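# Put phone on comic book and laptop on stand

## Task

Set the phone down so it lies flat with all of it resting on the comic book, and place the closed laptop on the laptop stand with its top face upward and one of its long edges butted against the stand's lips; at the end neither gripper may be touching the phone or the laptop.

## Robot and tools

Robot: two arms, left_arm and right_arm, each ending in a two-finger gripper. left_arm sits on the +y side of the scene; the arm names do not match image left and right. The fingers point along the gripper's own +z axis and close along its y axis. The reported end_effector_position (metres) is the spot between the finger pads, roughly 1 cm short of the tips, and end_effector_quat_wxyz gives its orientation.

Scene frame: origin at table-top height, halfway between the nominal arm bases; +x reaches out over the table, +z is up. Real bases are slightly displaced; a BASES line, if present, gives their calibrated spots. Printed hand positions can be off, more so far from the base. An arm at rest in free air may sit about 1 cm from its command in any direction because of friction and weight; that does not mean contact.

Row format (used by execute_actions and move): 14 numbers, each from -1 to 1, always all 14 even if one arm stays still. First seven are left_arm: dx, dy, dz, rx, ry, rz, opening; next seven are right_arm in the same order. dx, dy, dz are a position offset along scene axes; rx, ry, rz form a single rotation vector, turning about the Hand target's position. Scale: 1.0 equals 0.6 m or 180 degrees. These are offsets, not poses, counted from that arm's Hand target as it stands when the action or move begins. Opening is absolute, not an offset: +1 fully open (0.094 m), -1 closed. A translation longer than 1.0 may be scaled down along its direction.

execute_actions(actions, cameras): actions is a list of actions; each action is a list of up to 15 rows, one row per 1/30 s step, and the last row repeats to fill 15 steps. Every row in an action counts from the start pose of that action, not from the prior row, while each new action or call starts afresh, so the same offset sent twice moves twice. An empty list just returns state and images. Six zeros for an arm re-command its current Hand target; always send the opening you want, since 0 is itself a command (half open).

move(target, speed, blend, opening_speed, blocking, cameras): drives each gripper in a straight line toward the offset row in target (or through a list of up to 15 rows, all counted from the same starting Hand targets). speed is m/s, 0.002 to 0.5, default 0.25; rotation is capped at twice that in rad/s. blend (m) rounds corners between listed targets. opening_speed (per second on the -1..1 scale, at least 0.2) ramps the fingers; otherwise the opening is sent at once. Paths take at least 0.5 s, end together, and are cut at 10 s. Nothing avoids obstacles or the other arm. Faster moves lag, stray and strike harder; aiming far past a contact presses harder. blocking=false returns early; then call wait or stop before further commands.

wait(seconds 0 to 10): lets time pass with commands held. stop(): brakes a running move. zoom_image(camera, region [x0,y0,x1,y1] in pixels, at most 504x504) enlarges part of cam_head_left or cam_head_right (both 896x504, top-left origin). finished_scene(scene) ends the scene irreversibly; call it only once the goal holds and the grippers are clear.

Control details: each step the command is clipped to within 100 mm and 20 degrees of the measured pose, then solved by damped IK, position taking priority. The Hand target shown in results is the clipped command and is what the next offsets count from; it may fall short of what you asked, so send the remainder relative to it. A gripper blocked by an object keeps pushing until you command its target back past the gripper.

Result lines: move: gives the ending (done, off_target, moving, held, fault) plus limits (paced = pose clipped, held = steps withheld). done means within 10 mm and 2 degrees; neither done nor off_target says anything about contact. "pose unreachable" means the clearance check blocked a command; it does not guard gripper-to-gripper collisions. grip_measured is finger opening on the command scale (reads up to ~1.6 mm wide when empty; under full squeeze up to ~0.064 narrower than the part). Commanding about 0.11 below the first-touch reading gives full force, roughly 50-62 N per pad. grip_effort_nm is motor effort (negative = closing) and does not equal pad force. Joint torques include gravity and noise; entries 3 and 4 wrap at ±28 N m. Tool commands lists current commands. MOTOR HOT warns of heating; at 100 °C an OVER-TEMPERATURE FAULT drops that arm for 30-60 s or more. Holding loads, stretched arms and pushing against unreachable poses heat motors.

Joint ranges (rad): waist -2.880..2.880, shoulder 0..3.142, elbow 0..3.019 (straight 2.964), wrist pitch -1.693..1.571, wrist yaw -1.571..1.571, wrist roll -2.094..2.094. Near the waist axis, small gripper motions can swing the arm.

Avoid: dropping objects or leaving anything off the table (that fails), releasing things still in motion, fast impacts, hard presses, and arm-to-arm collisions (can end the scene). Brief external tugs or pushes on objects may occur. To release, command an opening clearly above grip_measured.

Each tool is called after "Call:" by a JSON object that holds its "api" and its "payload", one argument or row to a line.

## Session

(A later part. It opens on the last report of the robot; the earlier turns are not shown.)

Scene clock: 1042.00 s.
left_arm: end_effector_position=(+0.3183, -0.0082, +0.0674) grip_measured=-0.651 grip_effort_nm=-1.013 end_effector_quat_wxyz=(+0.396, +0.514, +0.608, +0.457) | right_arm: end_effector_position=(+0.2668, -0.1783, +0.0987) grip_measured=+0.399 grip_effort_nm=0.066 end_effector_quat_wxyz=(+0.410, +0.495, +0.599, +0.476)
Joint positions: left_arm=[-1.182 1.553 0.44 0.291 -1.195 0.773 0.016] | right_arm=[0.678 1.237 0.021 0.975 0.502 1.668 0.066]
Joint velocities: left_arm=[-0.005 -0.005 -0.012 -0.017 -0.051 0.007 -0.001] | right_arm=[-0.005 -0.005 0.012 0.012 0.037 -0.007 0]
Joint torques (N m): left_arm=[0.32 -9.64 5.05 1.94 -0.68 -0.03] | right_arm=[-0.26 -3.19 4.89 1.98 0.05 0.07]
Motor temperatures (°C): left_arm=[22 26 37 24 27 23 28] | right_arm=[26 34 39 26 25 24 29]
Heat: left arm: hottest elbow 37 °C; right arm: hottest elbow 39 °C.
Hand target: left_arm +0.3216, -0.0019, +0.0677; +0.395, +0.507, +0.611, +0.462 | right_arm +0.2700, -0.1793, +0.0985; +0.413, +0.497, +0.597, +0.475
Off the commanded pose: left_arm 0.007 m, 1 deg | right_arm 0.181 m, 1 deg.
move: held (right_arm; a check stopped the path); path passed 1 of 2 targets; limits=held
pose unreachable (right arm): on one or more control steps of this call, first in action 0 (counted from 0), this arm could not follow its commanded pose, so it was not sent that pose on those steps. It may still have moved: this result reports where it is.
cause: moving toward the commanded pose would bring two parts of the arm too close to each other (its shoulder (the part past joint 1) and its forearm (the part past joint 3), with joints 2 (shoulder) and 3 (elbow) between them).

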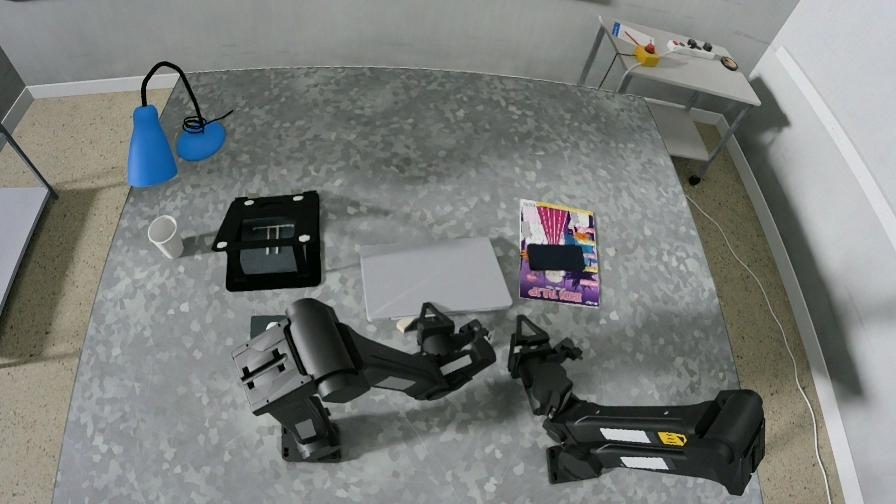

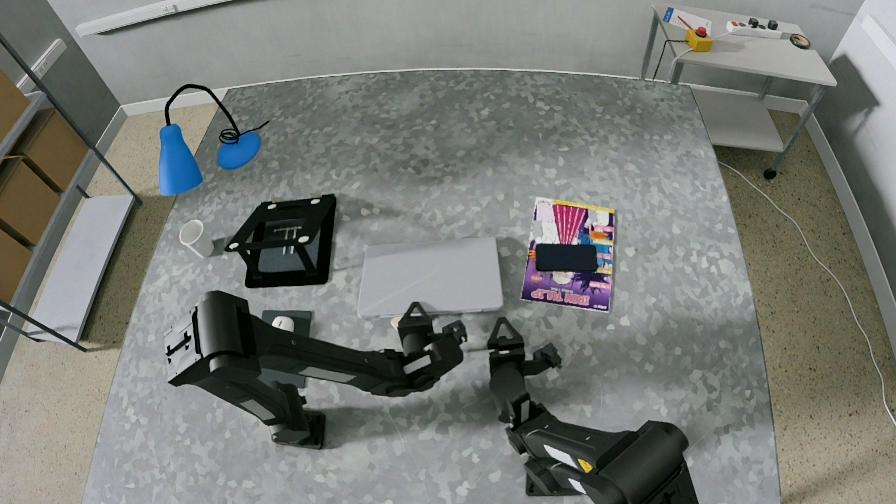

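Call:
{"api": "move", "payload": {
  "target": [-0.01, 0, 0.15, 0, 0, 0, -0.85, 0, 0, 0, 0, 0, 0, 0.4],
  "speed": 0.08
}}

Call:
{"api": "zoom_image", "payload": {
  "camera": "cam_head_left",
  "region": [340, 220, 560, 360]
}}

Call:
{"api": "zoom_image", "payload": {
  "camera": "cam_head_right",
  "region": [320, 220, 540, 360]
}}

Scene clock: 1051.40 s.
left_arm: end_effector_position=(+0.3038, +0.0197, +0.1051) grip_measured=-0.651 grip_effort_nm=-1.009 end_effector_quat_wxyz=(+0.348, +0.551, +0.601, +0.462) | right_arm: end_effector_position=(+0.2668, -0.1783, +0.0987) grip_measured=+0.399 grip_effort_nm=0.066 end_effector_quat_wxyz=(+0.410, +0.495, +0.599, +0.476)
Joint positions: left_arm=[-1.181 1.301 0.44 -0.124 -1.163 0.722 0.016] | right_arm=[0.678 1.237 0.021 0.975 0.502 1.668 0.066]
Joint velocities: left_arm=[0.015 -0.005 0.002 -0.012 -0.007 -0.007 0] | right_arm=[0.005 -0.005 -0.002 -0.002 -0.037 -0.022 -0.001]
Joint torques (N m): left_arm=[-1.32 -12.75 14.32 1.1 -2.44 0.14] | right_arm=[-0.15 -3.19 4.81 2.02 0.03 0.06]
Motor temperatures (°C): left_arm=[22 26 37 24 28 23 28] | right_arm=[26 34 39 26 25 24 28]
Heat: left arm: hottest elbow 37 °C; right arm: hottest elbow 39 °C.
Hand target: left_arm +0.3168, -0.0037, +0.1570; +0.395, +0.507, +0.611, +0.462 | right_arm +0.2700, -0.1793, +0.0985; +0.413, +0.497, +0.597, +0.476
Off the commanded pose: left_arm 0.058 m, 7 deg | right_arm 0.003 m, 0 deg.
move: off_target (left_arm)

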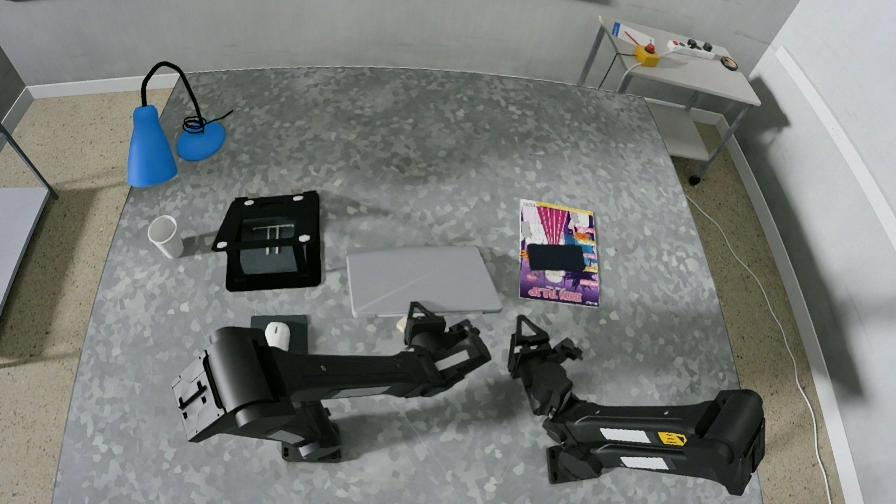

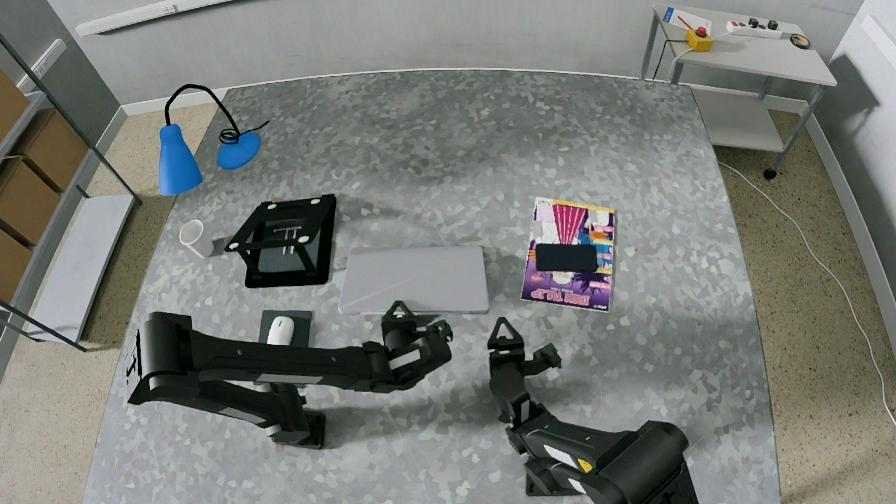

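Scaled by 2.291.

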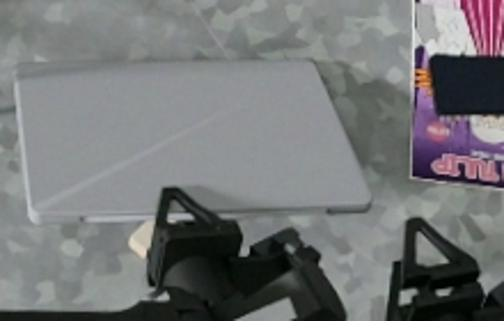

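Scaled by 2.291.

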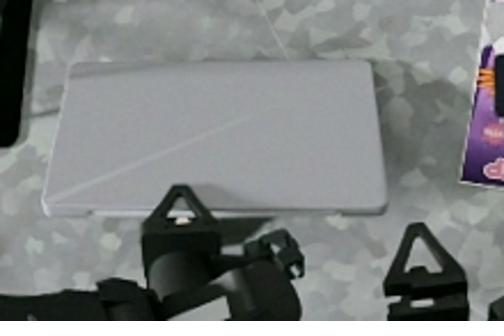

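Call:
{"api": "move", "payload": {
  "target": [0.0, 0.08, 0.15, -0.031, -0.02, 0.011, -0.85, 0, 0, 0, 0, 0, 0, 0.4],
  "speed": 0.08
}}

Call:
{"api": "zoom_image", "payload": {
  "camera": "cam_head_left",
  "region": [300, 200, 520, 340]
}}

Scene clock: 1064.30 s.
left_arm: end_effector_position=(+0.3043, +0.0542, +0.1762) grip_measured=-0.651 grip_effort_nm=-1.009 end_effector_quat_wxyz=(+0.357, +0.544, +0.600, +0.465) | right_arm: end_effector_position=(+0.2668, -0.1783, +0.0987) grip_measured=+0.399 grip_effort_nm=0.061 end_effector_quat_wxyz=(+0.410, +0.495, +0.599, +0.476)
Joint positions: left_arm=[-1.126 0.984 0.44 -0.305 -1.142 0.851 0.016] | right_arm=[0.678 1.237 0.021 0.975 0.502 1.668 0.066]
Joint velocities: left_arm=[-0.005 -0.005 -0.002 -0.002 0.007 0.022 0] | right_arm=[-0.005 0.005 -0.002 0.007 -0.051 0.007 0]
Joint torques (N m): left_arm=[-0.67 -11.05 17.44 2.77 -2.57 -0.29] | right_arm=[-0.15 -3.19 4.82 1.99 0.03 0.06]
Motor temperatures (°C): left_arm=[22 26 38 24 33 23 28] | right_arm=[26 34 39 26 25 24 28]
Heat: left arm: hottest elbow 38 °C; right arm: hottest elbow 39 °C.
Hand target: left_arm +0.3183, +0.0425, +0.2472; +0.429, +0.462, +0.629, +0.455 | right_arm +0.2700, -0.1793, +0.0985; +0.413, +0.497, +0.597, +0.476
Off the commanded pose: left_arm 0.073 m, 13 deg | right_arm 0.003 m, 0 deg.
move: off_target (left_arm)

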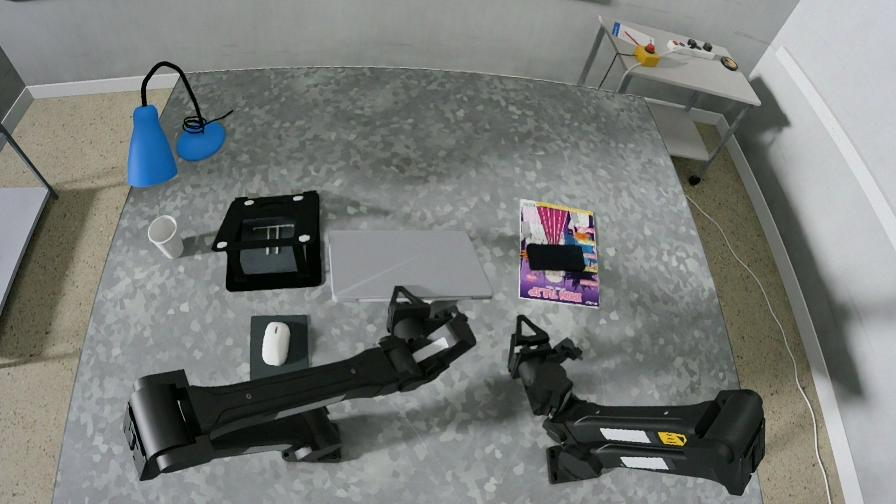

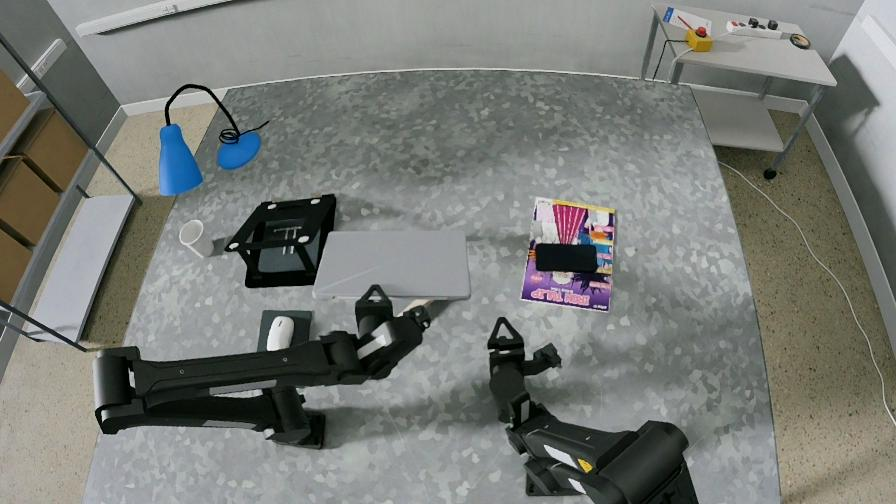

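Scaled by 2.291.

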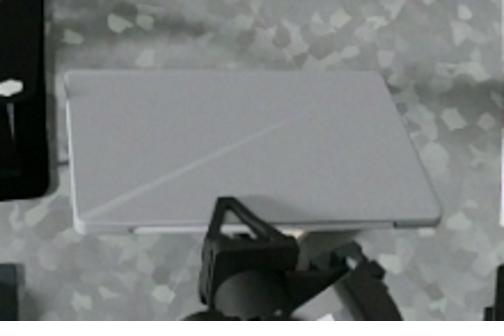

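Call:
{"api": "move", "payload": {
  "target": [0.06, 0.0, 0.15, 0, 0, 0, -0.85, 0, 0, 0, 0, 0, 0, 0.4],
  "speed": 0.08
}}

Call:
{"api": "zoom_image", "payload": {
  "camera": "cam_head_left",
  "region": [300, 200, 520, 340]
}}

Scene clock: 1069.03 s.
left_arm: end_effector_position=(+0.3135, +0.0753, +0.1836) grip_measured=-0.651 grip_effort_nm=-1.009 end_effector_quat_wxyz=(+0.327, +0.564, +0.596, +0.468) | right_arm: end_effector_position=(+0.2668, -0.1783, +0.0987) grip_measured=+0.399 grip_effort_nm=0.071 end_effector_quat_wxyz=(+0.410, +0.495, +0.599, +0.476)
Joint positions: left_arm=[-1.046 0.914 0.44 -0.348 -1.077 0.96 0.016] | right_arm=[0.678 1.237 0.021 0.975 0.502 1.668 0.066]
Joint velocities: left_arm=[-0.015 -0.005 0.012 0.007 0.051 0.051 0.001] | right_arm=[-0.005 -0.015 -0.002 -0.017 -0.051 0.066 0]
Joint torques (N m): left_arm=[-0.73 -11.4 20.94 4.16 -2.37 -0.31] | right_arm=[-0.26 -3.25 4.78 2 0.04 0.07]
Motor temperatures (°C): left_arm=[22 26 39 24 35 24 28] | right_arm=[26 33 39 26 25 24 28]
Heat: left arm: hottest elbow 39 °C; right arm: hottest elbow 39 °C.
Hand target: left_arm +0.3391, +0.0540, +0.2778; +0.429, +0.462, +0.629, +0.454 | right_arm +0.2700, -0.1793, +0.0985; +0.413, +0.497, +0.597, +0.476
Off the commanded pose: left_arm 0.162 m, 17 deg; position clipped | right_arm 0.003 m, 0 deg.
move: off_target (left_arm); limits=paced

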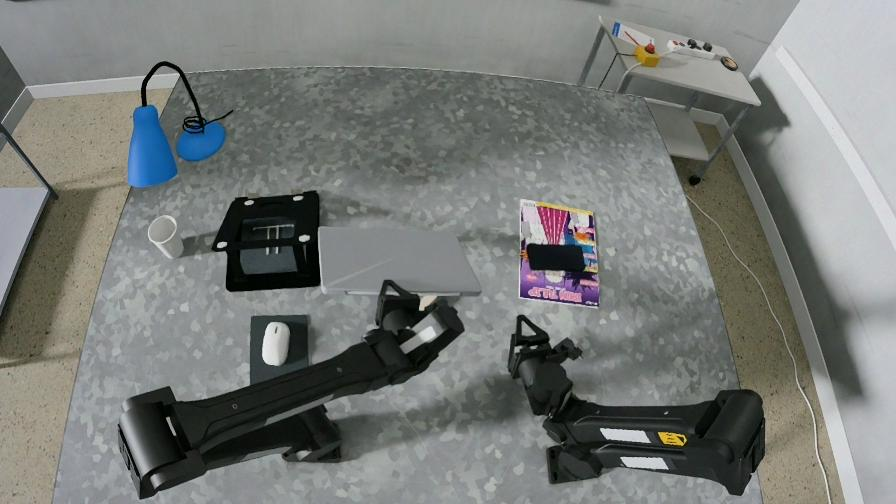

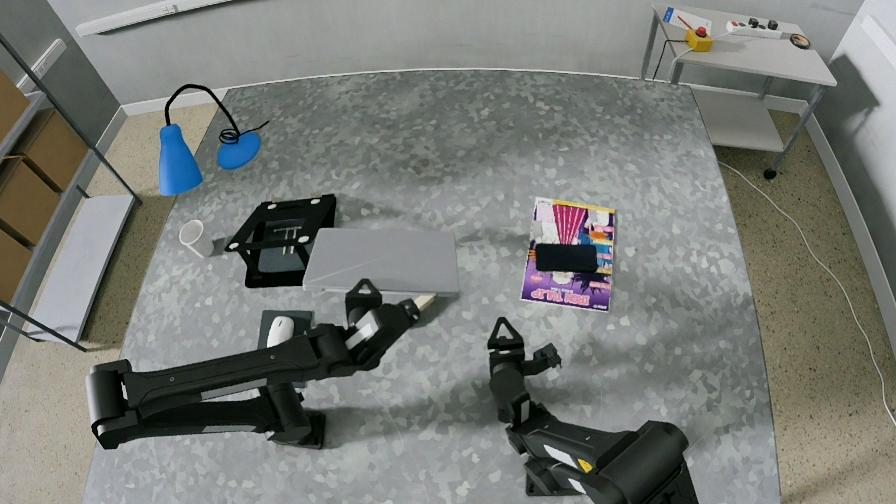

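Scaled by 2.291.

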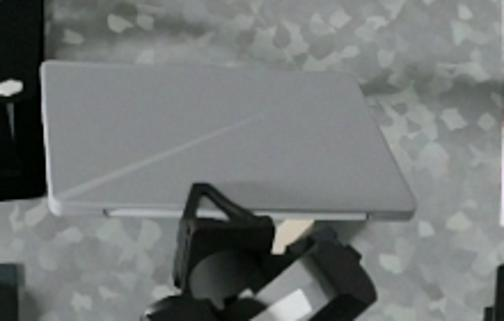

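Call:
{"api": "move", "payload": {
  "target": [0.12, -0.02, 0.03, 0, 0, 0, -0.85, 0, 0, 0, 0, 0, 0, 0.4],
  "speed": 0.08
}}

Call:
{"api": "zoom_image", "payload": {
  "camera": "cam_head_left",
  "region": [300, 200, 520, 340]
}}

Scene clock: 1076.67 s.
left_arm: end_effector_position=(+0.3576, +0.0767, +0.1669) grip_measured=-0.651 grip_effort_nm=-1.013 end_effector_quat_wxyz=(+0.327, +0.561, +0.607, +0.457) | right_arm: end_effector_position=(+0.2668, -0.1783, +0.0987) grip_measured=+0.399 grip_effort_nm=0.061 end_effector_quat_wxyz=(+0.410, +0.495, +0.599, +0.476)
Joint positions: left_arm=[-0.893 1.032 0.44 -0.095 -0.952 1.106 0.016] | right_arm=[0.678 1.237 0.021 0.975 0.502 1.668 0.066]
Joint velocities: left_arm=[-0.005 -0.005 -0.002 -0.007 0.007 -0.037 0.002] | right_arm=[0.005 0.005 -0.007 0.002 -0.051 -0.037 -0.001]
Joint torques (N m): left_arm=[-0.26 -10.05 20.16 5.01 -1.89 -0.28] | right_arm=[-0.15 -3.25 4.81 1.99 0.03 0.06]
Motor temperatures (°C): left_arm=[22 26 40 24 36 24 28] | right_arm=[26 33 39 26 25 24 28]
Heat: left arm: hottest elbow 40 °C; right arm: hottest elbow 39 °C.
Hand target: left_arm +0.3945, +0.0521, +0.2563; +0.429, +0.462, +0.629, +0.455 | right_arm +0.2700, -0.1793, +0.0985; +0.413, +0.497, +0.597, +0.476
Off the commanded pose: left_arm 0.144 m, 17 deg; position clipped | right_arm 0.003 m, 0 deg.
move: off_target (left_arm); limits=paced

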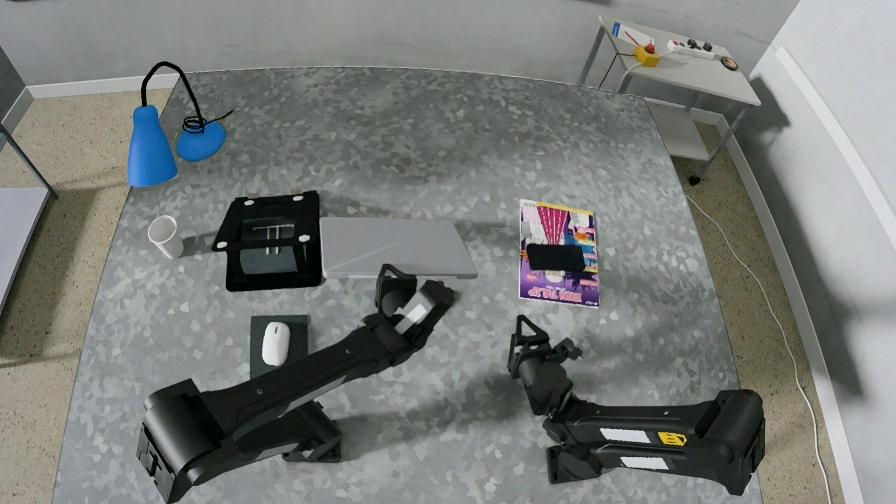

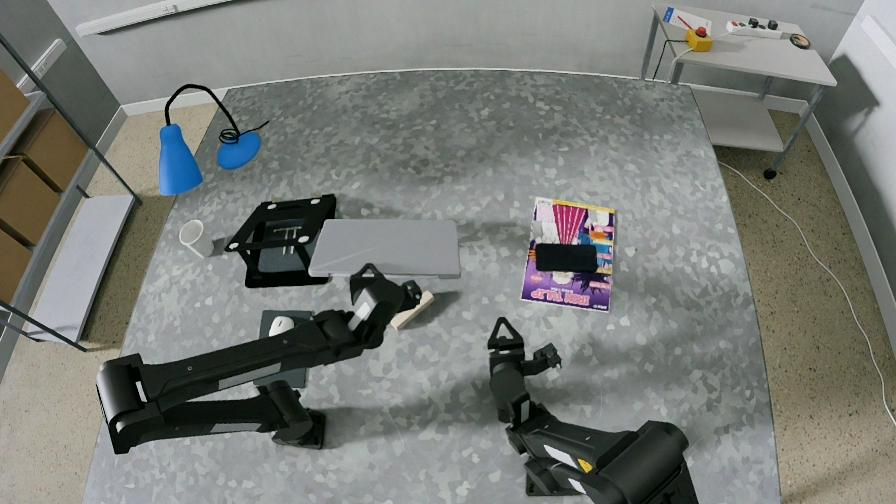

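Scaled by 2.291.

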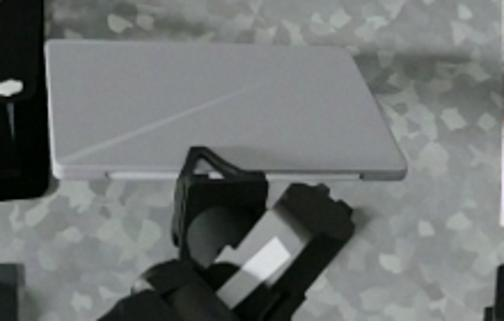

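Call:
{"api": "move", "payload": {
  "target": [0.0, 0.0, 0.1, 0, 0, 0, -0.85, 0, 0, 0, 0, 0, 0, 0.4],
  "speed": 0.1
}}

Scene clock: 1081.03 s.
left_arm: end_effector_position=(+0.3574, +0.0768, +0.1695) grip_measured=-0.651 grip_effort_nm=-1.009 end_effector_quat_wxyz=(+0.331, +0.559, +0.608, +0.456) | right_arm: end_effector_position=(+0.2668, -0.1783, +0.0987) grip_measured=+0.399 grip_effort_nm=0.061 end_effector_quat_wxyz=(+0.410, +0.495, +0.599, +0.476)
Joint positions: left_arm=[-0.893 1.024 0.44 -0.094 -0.951 1.107 0.016] | right_arm=[0.678 1.237 0.021 0.975 0.502 1.668 0.066]
Joint velocities: left_arm=[-0.005 -0.015 -0.017 -0.002 0.051 0.007 0] | right_arm=[-0.015 -0.005 0.002 -0.007 0.037 -0.066 0]
Joint torques (N m): left_arm=[0.09 -13.51 19.4 3.63 -2.06 -0.29] | right_arm=[-0.21 -3.25 4.81 2 0.03 0.06]
Motor temperatures (°C): left_arm=[22 26 41 24 36 24 28] | right_arm=[26 33 39 26 24 24 28]
Heat: left arm: hottest elbow 41 °C; right arm: hottest elbow 39 °C.
Hand target: left_arm +0.3818, +0.0602, +0.2645; +0.429, +0.462, +0.629, +0.455 | right_arm +0.2700, -0.1793, +0.0985; +0.413, +0.497, +0.597, +0.476
Off the commanded pose: left_arm 0.153 m, 16 deg; position clipped | right_arm 0.003 m, 0 deg.
move: off_target (left_arm); limits=paced

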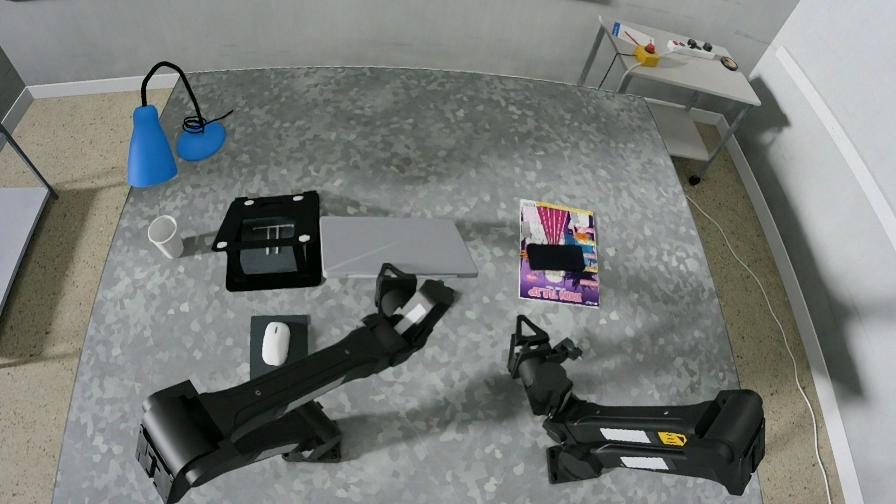

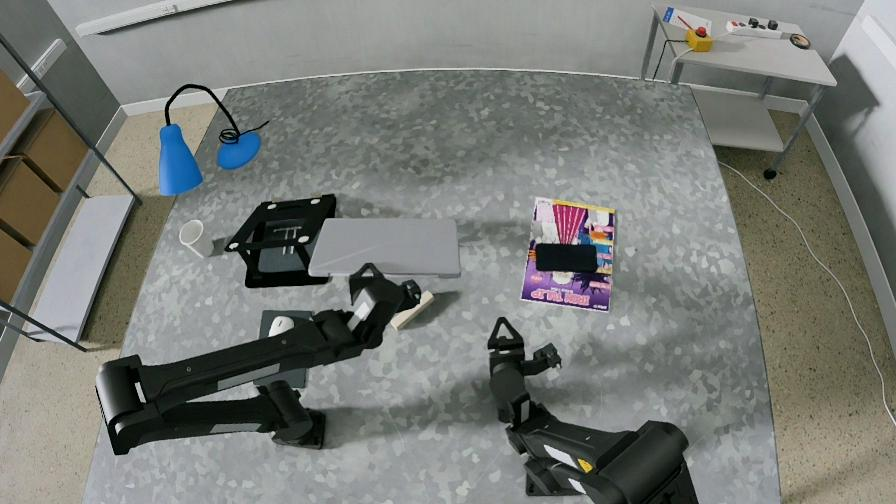

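Call:
{"api": "move", "payload": {
  "target": [0.2, -0.05, -0.09, 0, 0, 0, -0.85, 0, 0, 0, 0, 0, 0, 0.4],
  "speed": 0.1
}}

Call:
{"api": "zoom_image", "payload": {
  "camera": "cam_head_left",
  "region": [280, 160, 500, 300]
}}

Scene clock: 1093.47 s.
left_arm: end_effector_position=(+0.4242, +0.0714, +0.1019) grip_measured=-0.651 grip_effort_nm=-1.009 end_effector_quat_wxyz=(+0.350, +0.531, +0.633, +0.440) | right_arm: end_effector_position=(+0.2668, -0.1783, +0.0987) grip_measured=+0.399 grip_effort_nm=0.071 end_effector_quat_wxyz=(+0.410, +0.495, +0.599, +0.476)
Joint positions: left_arm=[-0.74 1.402 0.455 0.373 -0.827 1.154 0.016] | right_arm=[0.678 1.237 0.021 0.975 0.502 1.668 0.066]
Joint velocities: left_arm=[0.015 0.015 -0.002 0.012 -0.022 -0.022 0] | right_arm=[0.005 -0.015 -0.007 0.002 -0.022 -0.051 0.001]
Joint torques (N m): left_arm=[-0.26 -12.45 18.86 4.33 -1.21 0.24] | right_arm=[-0.15 -3.25 4.79 1.98 0.04 0.06]
Motor temperatures (°C): left_arm=[22 26 43 24 36 24 29] | right_arm=[26 33 39 26 24 24 28]
Heat: left arm: hottest elbow 43 °C; right arm: hottest elbow 39 °C.
Hand target: left_arm +0.4788, +0.0418, +0.1794; +0.428, +0.462, +0.629, +0.455 | right_arm +0.2700, -0.1793, +0.0985; +0.413, +0.497, +0.597, +0.476
Off the commanded pose: left_arm 0.140 m, 12 deg; position clipped | right_arm 0.003 m, 0 deg.
move: off_target (left_arm); limits=paced

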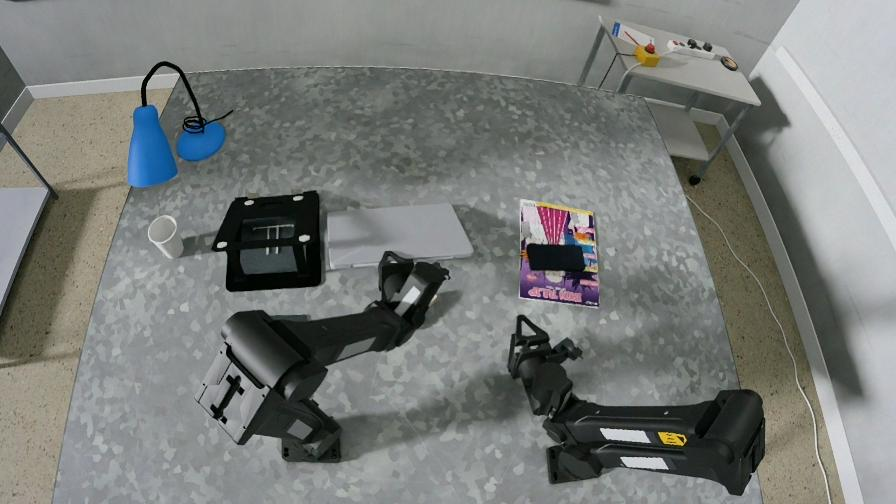

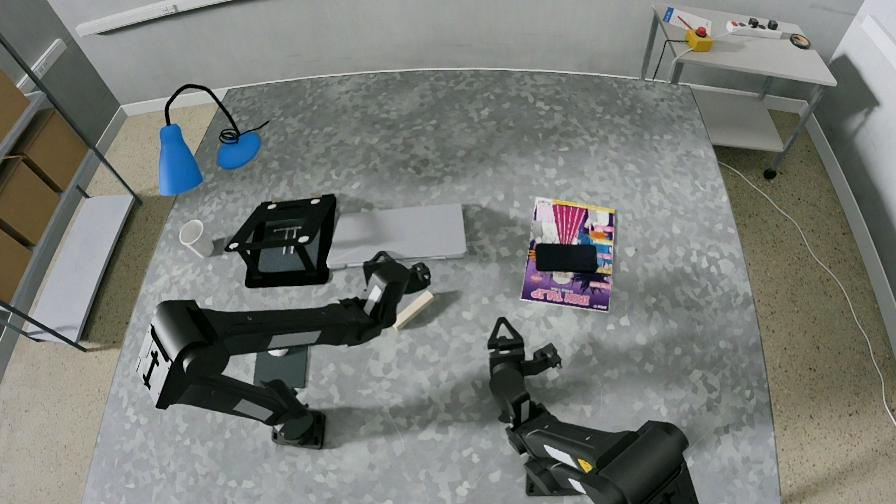

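Scaled by 2.291.

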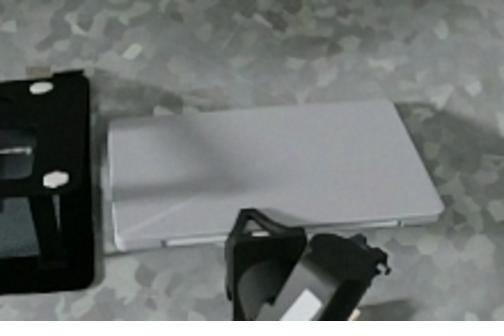

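Call:
{"api": "move", "payload": {
  "target": [-0.02, 0.0, 0.12, -0.02, 0.12, 0, -0.85, 0, 0, 0, 0, 0, 0, 0.4],
  "speed": 0.1
}}

Call:
{"api": "zoom_image", "payload": {
  "camera": "cam_head_left",
  "region": [280, 160, 500, 300]
}}

Scene clock: 1102.87 s.
left_arm: end_effector_position=(+0.4248, +0.0646, +0.1523) grip_measured=-0.651 grip_effort_nm=-1.004 end_effector_quat_wxyz=(+0.238, +0.562, +0.720, +0.330) | right_arm: end_effector_position=(+0.2668, -0.1783, +0.0987) grip_measured=+0.399 grip_effort_nm=0.066 end_effector_quat_wxyz=(+0.410, +0.495, +0.599, +0.476)
Joint positions: left_arm=[-0.697 1.253 0.756 -0.502 -0.65 0.854 0.016] | right_arm=[0.678 1.237 0.021 0.975 0.502 1.668 0.066]
Joint velocities: left_arm=[-0.005 -0.005 -0.007 0.002 -0.051 0.007 -0.001] | right_arm=[-0.005 -0.005 -0.007 -0.002 -0.081 -0.007 0]
Joint torques (N m): left_arm=[-1.08 -14.45 21.57 1.43 -1.16 0.28] | right_arm=[-0.09 -3.19 4.81 1.99 0.03 0.06]
Motor temperatures (°C): left_arm=[22 26 47 24 34 24 29] | right_arm=[26 33 39 26 24 24 27]
Heat: left arm: hottest elbow 47 °C; right arm: hottest elbow 39 °C.
Hand target: left_arm +0.4646, +0.0423, +0.2410; +0.316, +0.525, +0.712, +0.343 | right_arm +0.2700, -0.1793, +0.0985; +0.413, +0.497, +0.597, +0.476
Off the commanded pose: left_arm 0.110 m, 10 deg; position clipped | right_arm 0.003 m, 0 deg.
move: off_target (left_arm); limits=paced

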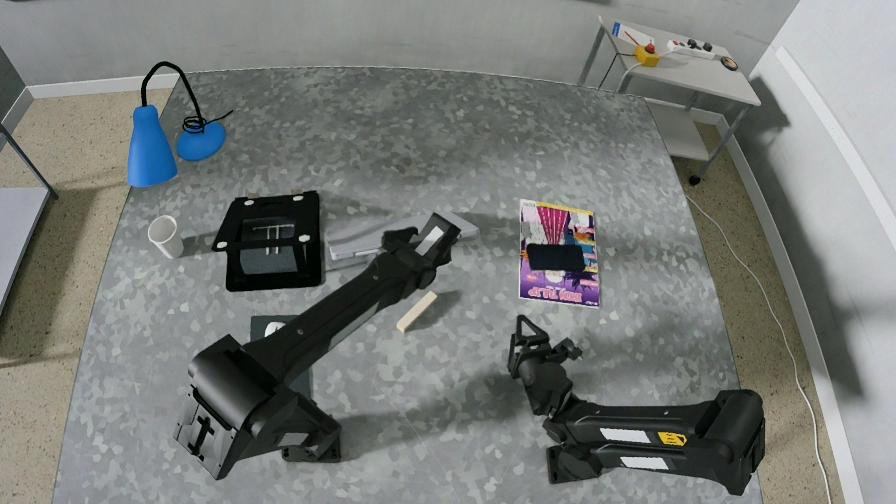

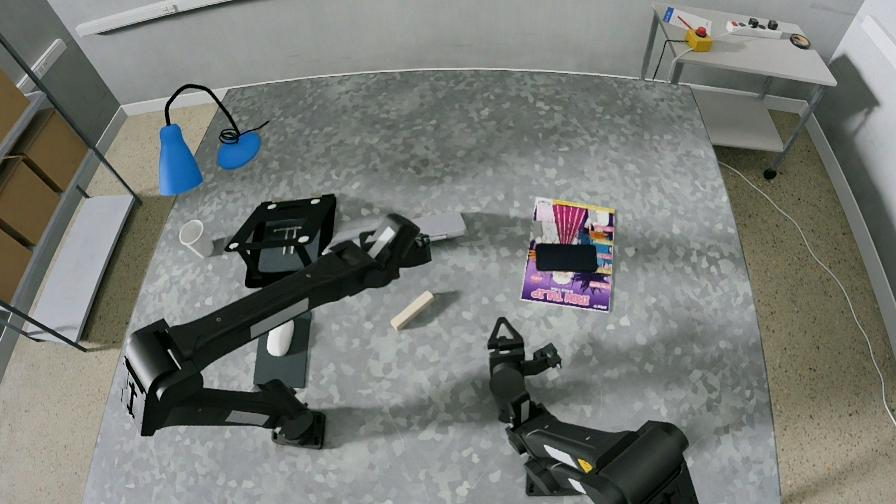

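Scaled by 2.291.

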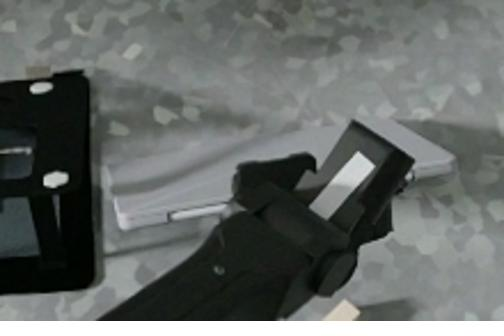

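Call:
{"api": "move", "payload": {
  "target": [-0.02, 0.0, 0.17, 0.005, -0.03, 0, -0.85, 0, 0, 0, 0, 0, 0, 0.4],
  "speed": 0.1
}}

Call:
{"api": "zoom_image", "payload": {
  "camera": "cam_head_left",
  "region": [280, 160, 500, 300]
}}

Scene clock: 1108.20 s.
left_arm: end_effector_position=(+0.4191, +0.0719, +0.1789) grip_measured=-0.651 grip_effort_nm=-1.009 end_effector_quat_wxyz=(+0.239, +0.576, +0.695, +0.357) | right_arm: end_effector_position=(+0.2668, -0.1783, +0.0987) grip_measured=+0.399 grip_effort_nm=0.066 end_effector_quat_wxyz=(+0.410, +0.495, +0.599, +0.476)
Joint positions: left_arm=[-0.707 1.186 0.757 -0.532 -0.693 0.933 0.016] | right_arm=[0.678 1.237 0.021 0.975 0.502 1.668 0.066]
Joint velocities: left_arm=[-0.015 0.005 -0.002 0.017 0.022 -0.022 0] | right_arm=[-0.005 -0.015 -0.012 -0.007 0.037 0.022 0.001]
Joint torques (N m): left_arm=[-2.84 -18.08 18.17 2.85 -2.02 -0.25] | right_arm=[-0.09 -3.19 4.79 2 0.03 0.07]
Motor temperatures (°C): left_arm=[22 27 47 24 34 24 29] | right_arm=[26 33 39 26 24 24 27]
Heat: left arm: hottest elbow 47 °C; right arm: hottest elbow 39 °C.
Hand target: left_arm +0.4397, +0.0540, +0.2751; +0.345, +0.511, +0.694, +0.372 | right_arm +0.2700, -0.1793, +0.0985; +0.413, +0.497, +0.597, +0.476
Off the commanded pose: left_arm 0.170 m, 14 deg; position clipped | right_arm 0.003 m, 0 deg.
move: off_target (left_arm); limits=paced

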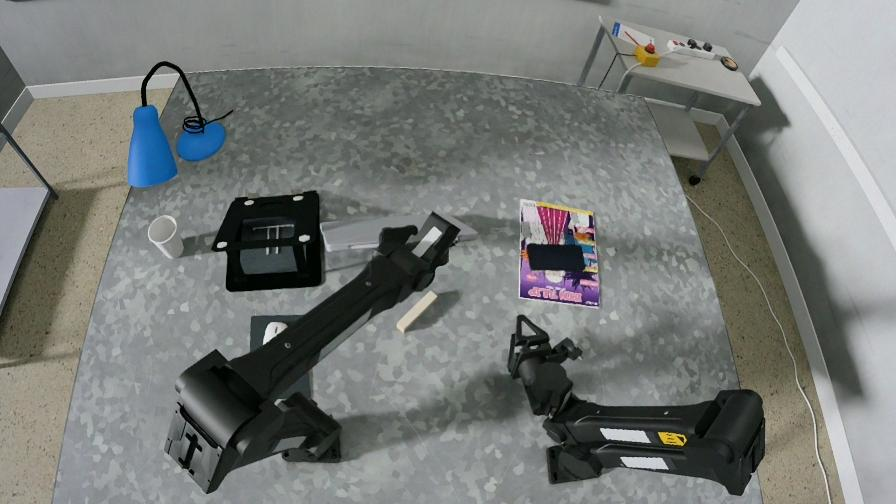

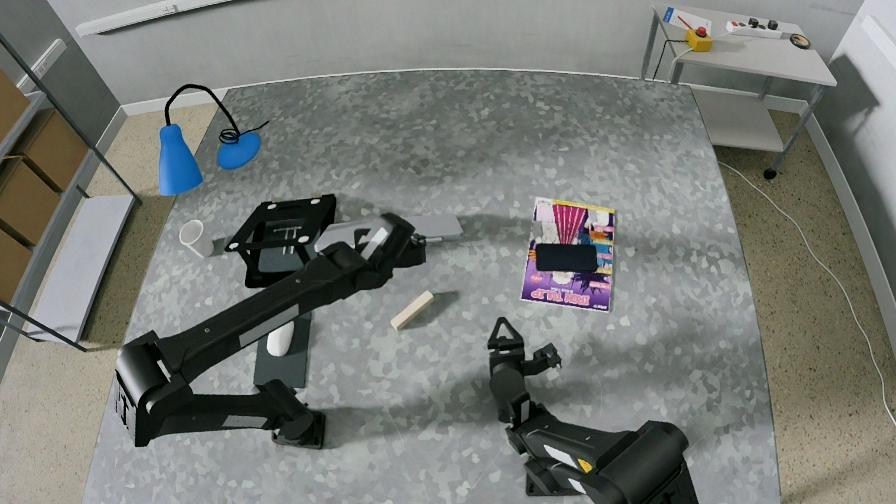

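Scaled by 2.291.

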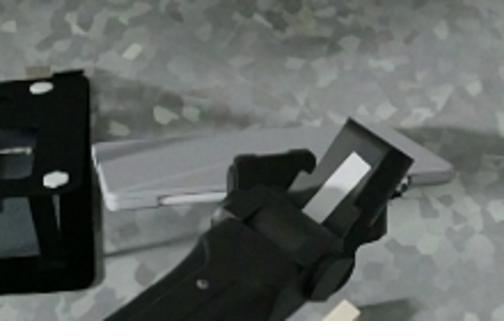

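Call:
{"api": "move", "payload": {
  "target": [0.1, -0.02, 0.05, -0.01, 0.06, 0, -0.85, 0, 0, 0, 0, 0, 0, 0.4],
  "speed": 0.1,
  "cameras": ["cam_head_left"]
}}

Call:
{"api": "zoom_image", "payload": {
  "camera": "cam_head_left",
  "region": [280, 160, 500, 300]
}}

Scene clock: 1114.00 s.
left_arm: end_effector_position=(+0.4160, +0.0766, +0.1684) grip_measured=-0.651 grip_effort_nm=-1.004 end_effector_quat_wxyz=(+0.206, +0.580, +0.730, +0.296) | right_arm: end_effector_position=(+0.2668, -0.1783, +0.0987) grip_measured=+0.399 grip_effort_nm=0.066 end_effector_quat_wxyz=(+0.410, +0.495, +0.599, +0.476)
Joint positions: left_arm=[-0.658 1.205 0.807 -0.669 -0.564 0.863 0.016] | right_arm=[0.678 1.237 0.021 0.975 0.502 1.668 0.066]
Joint velocities: left_arm=[-0.005 -0.005 -0.002 0.007 0.007 -0.007 0] | right_arm=[0.005 -0.015 -0.012 0.007 0.037 -0.066 0]
Joint torques (N m): left_arm=[-0.32 -11.63 23.46 1.8 -1.28 0.09] | right_arm=[-0.21 -3.31 4.79 2 0.04 0.07]
Motor temperatures (°C): left_arm=[22 27 49 24 34 24 29] | right_arm=[26 33 39 26 24 24 27]
Heat: left arm: hottest elbow 49 °C; right arm: hottest elbow 39 °C.
Hand target: left_arm +0.4671, +0.0550, +0.2510; +0.286, +0.538, +0.729, +0.313 | right_arm +0.2700, -0.1793, +0.0985; +0.413, +0.497, +0.597, +0.476
Off the commanded pose: left_arm 0.164 m, 11 deg; position clipped | right_arm 0.003 m, 0 deg.
move: off_target (left_arm); limits=paced
Images, in order (width x height): cam_head_left 896x504.

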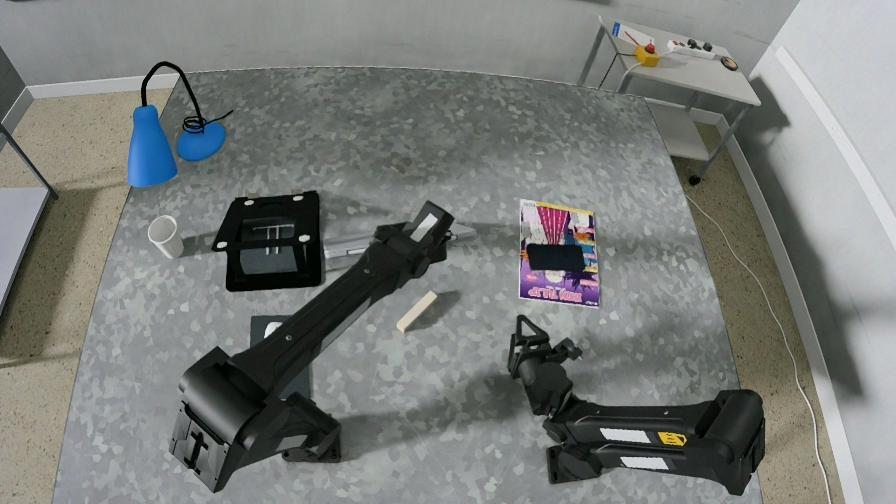

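Scaled by 2.291.

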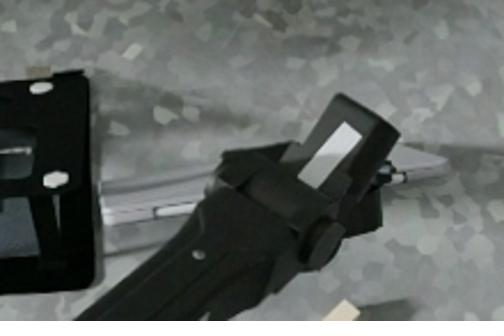

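Call:
{"api": "move", "payload": {
  "target": [-0.16, -0.03, 0.06, 0.01, -0.1, 0, -0.85, 0, 0, 0, 0, 0, 0, 0.4],
  "speed": 0.1,
  "cameras": ["cam_head_left"]
}}

Call:
{"api": "zoom_image", "payload": {
  "camera": "cam_head_left",
  "region": [280, 160, 500, 300]
}}

Scene clock: 1122.30 s.
left_arm: end_effector_position=(+0.3599, +0.0503, +0.2118) grip_measured=-0.652 grip_effort_nm=-1.009 end_effector_quat_wxyz=(+0.286, +0.567, +0.658, +0.405) | right_arm: end_effector_position=(+0.2668, -0.1783, +0.0987) grip_measured=+0.399 grip_effort_nm=0.061 end_effector_quat_wxyz=(+0.410, +0.495, +0.599, +0.476)
Joint positions: left_arm=[-0.92 1.049 0.692 -0.593 -0.897 0.837 0.016] | right_arm=[0.678 1.237 0.021 0.975 0.502 1.668 0.066]
Joint velocities: left_arm=[0.005 -0.005 -0.012 0.007 0.007 -0.022 -0.001] | right_arm=[-0.015 -0.005 0.002 -0.012 -0.007 0.037 0]
Joint torques (N m): left_arm=[-2.78 -15.27 15.88 4.15 -2.58 -0.38] | right_arm=[-0.15 -3.19 4.81 2.03 0.03 0.07]
Motor temperatures (°C): left_arm=[22 27 50 24 35 24 29] | right_arm=[26 33 39 26 24 24 27]
Heat: left arm: hottest elbow 50 °C; right arm: hottest elbow 39 °C.
Hand target: left_arm +0.3707, +0.0378, +0.2880; +0.390, +0.487, +0.671, +0.402 | right_arm +0.2700, -0.1793, +0.0985; +0.413, +0.497, +0.597, +0.476
Off the commanded pose: left_arm 0.077 m, 15 deg | right_arm 0.003 m, 0 deg.
move: off_target (left_arm)
Images, in order (width x height): cam_head_left 896x504.

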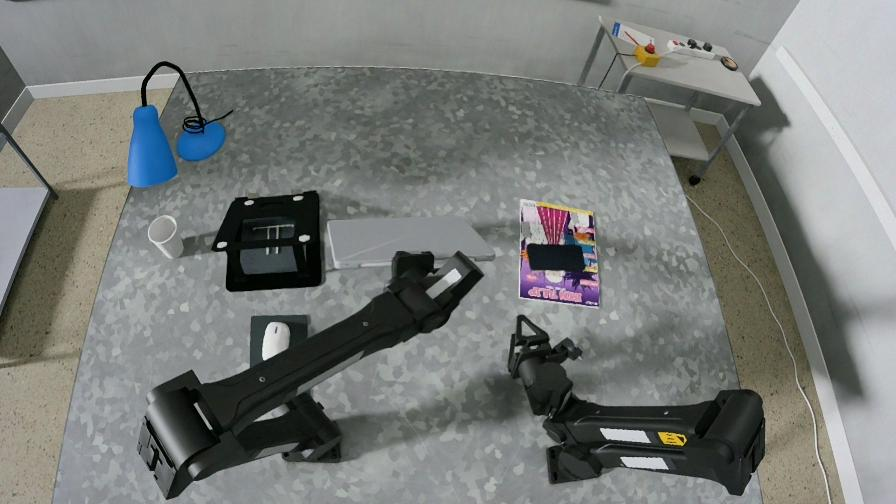

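Scaled by 2.291.

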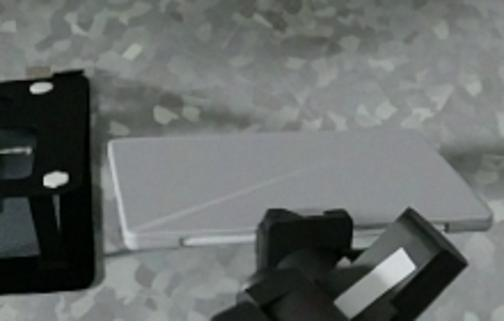

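Call:
{"api": "move", "payload": {
  "target": [0.05, 0.0, 0.14, 0, 0.0, 0, -0.85, 0, 0, 0, 0, 0, 0, 0.4],
  "speed": 0.1,
  "cameras": ["cam_head_left"]
}}

Scene clock: 1125.90 s.
left_arm: end_effector_position=(+0.3605, +0.0549, +0.2150) grip_measured=-0.652 grip_effort_nm=-1.004 end_effector_quat_wxyz=(+0.282, +0.577, +0.652, +0.403) | right_arm: end_effector_position=(+0.2668, -0.1783, +0.0987) grip_measured=+0.399 grip_effort_nm=0.071 end_effector_quat_wxyz=(+0.410, +0.495, +0.599, +0.476)
Joint positions: left_arm=[-0.905 1.029 0.692 -0.6 -0.876 0.877 0.016] | right_arm=[0.678 1.237 0.021 0.975 0.502 1.668 0.066]
Joint velocities: left_arm=[-0.005 0.015 -0.002 -0.022 0.037 0.007 0.001] | right_arm=[0.005 0.005 0.007 -0.012 -0.066 -0.081 0.001]
Joint torques (N m): left_arm=[-0.38 -14.27 19.64 3.73 -2.2 -0.22] | right_arm=[-0.15 -3.25 4.85 1.99 0.03 0.06]
Motor temperatures (°C): left_arm=[22 27 49 24 36 24 29] | right_arm=[26 33 39 26 24 24 27]
Heat: left arm: hottest elbow 49 °C; right arm: hottest elbow 39 °C.
Hand target: left_arm +0.3856, +0.0435, +0.3112; +0.389, +0.487, +0.670, +0.402 | right_arm +0.2700, -0.1793, +0.0985; +0.413, +0.497, +0.597, +0.476
Off the commanded pose: left_arm 0.163 m, 16 deg; position clipped | right_arm 0.003 m, 0 deg.
move: off_target (left_arm); limits=paced
Images, in order (width x height): cam_head_left 896x504.

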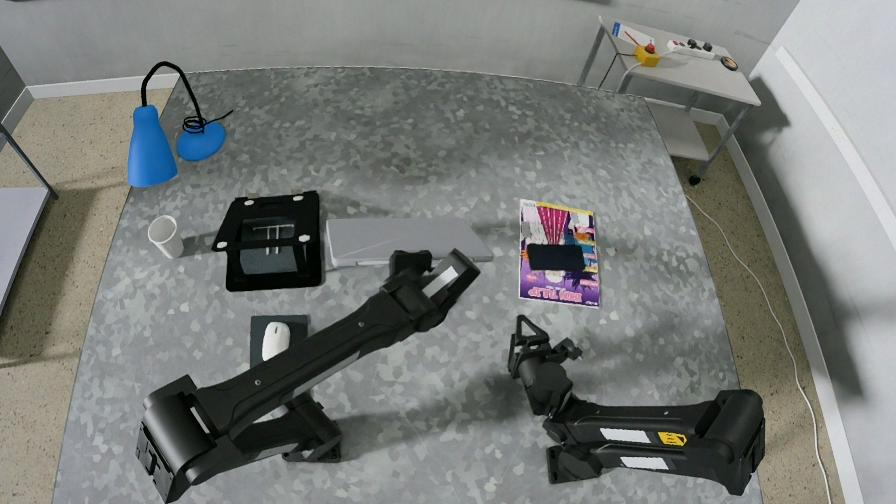

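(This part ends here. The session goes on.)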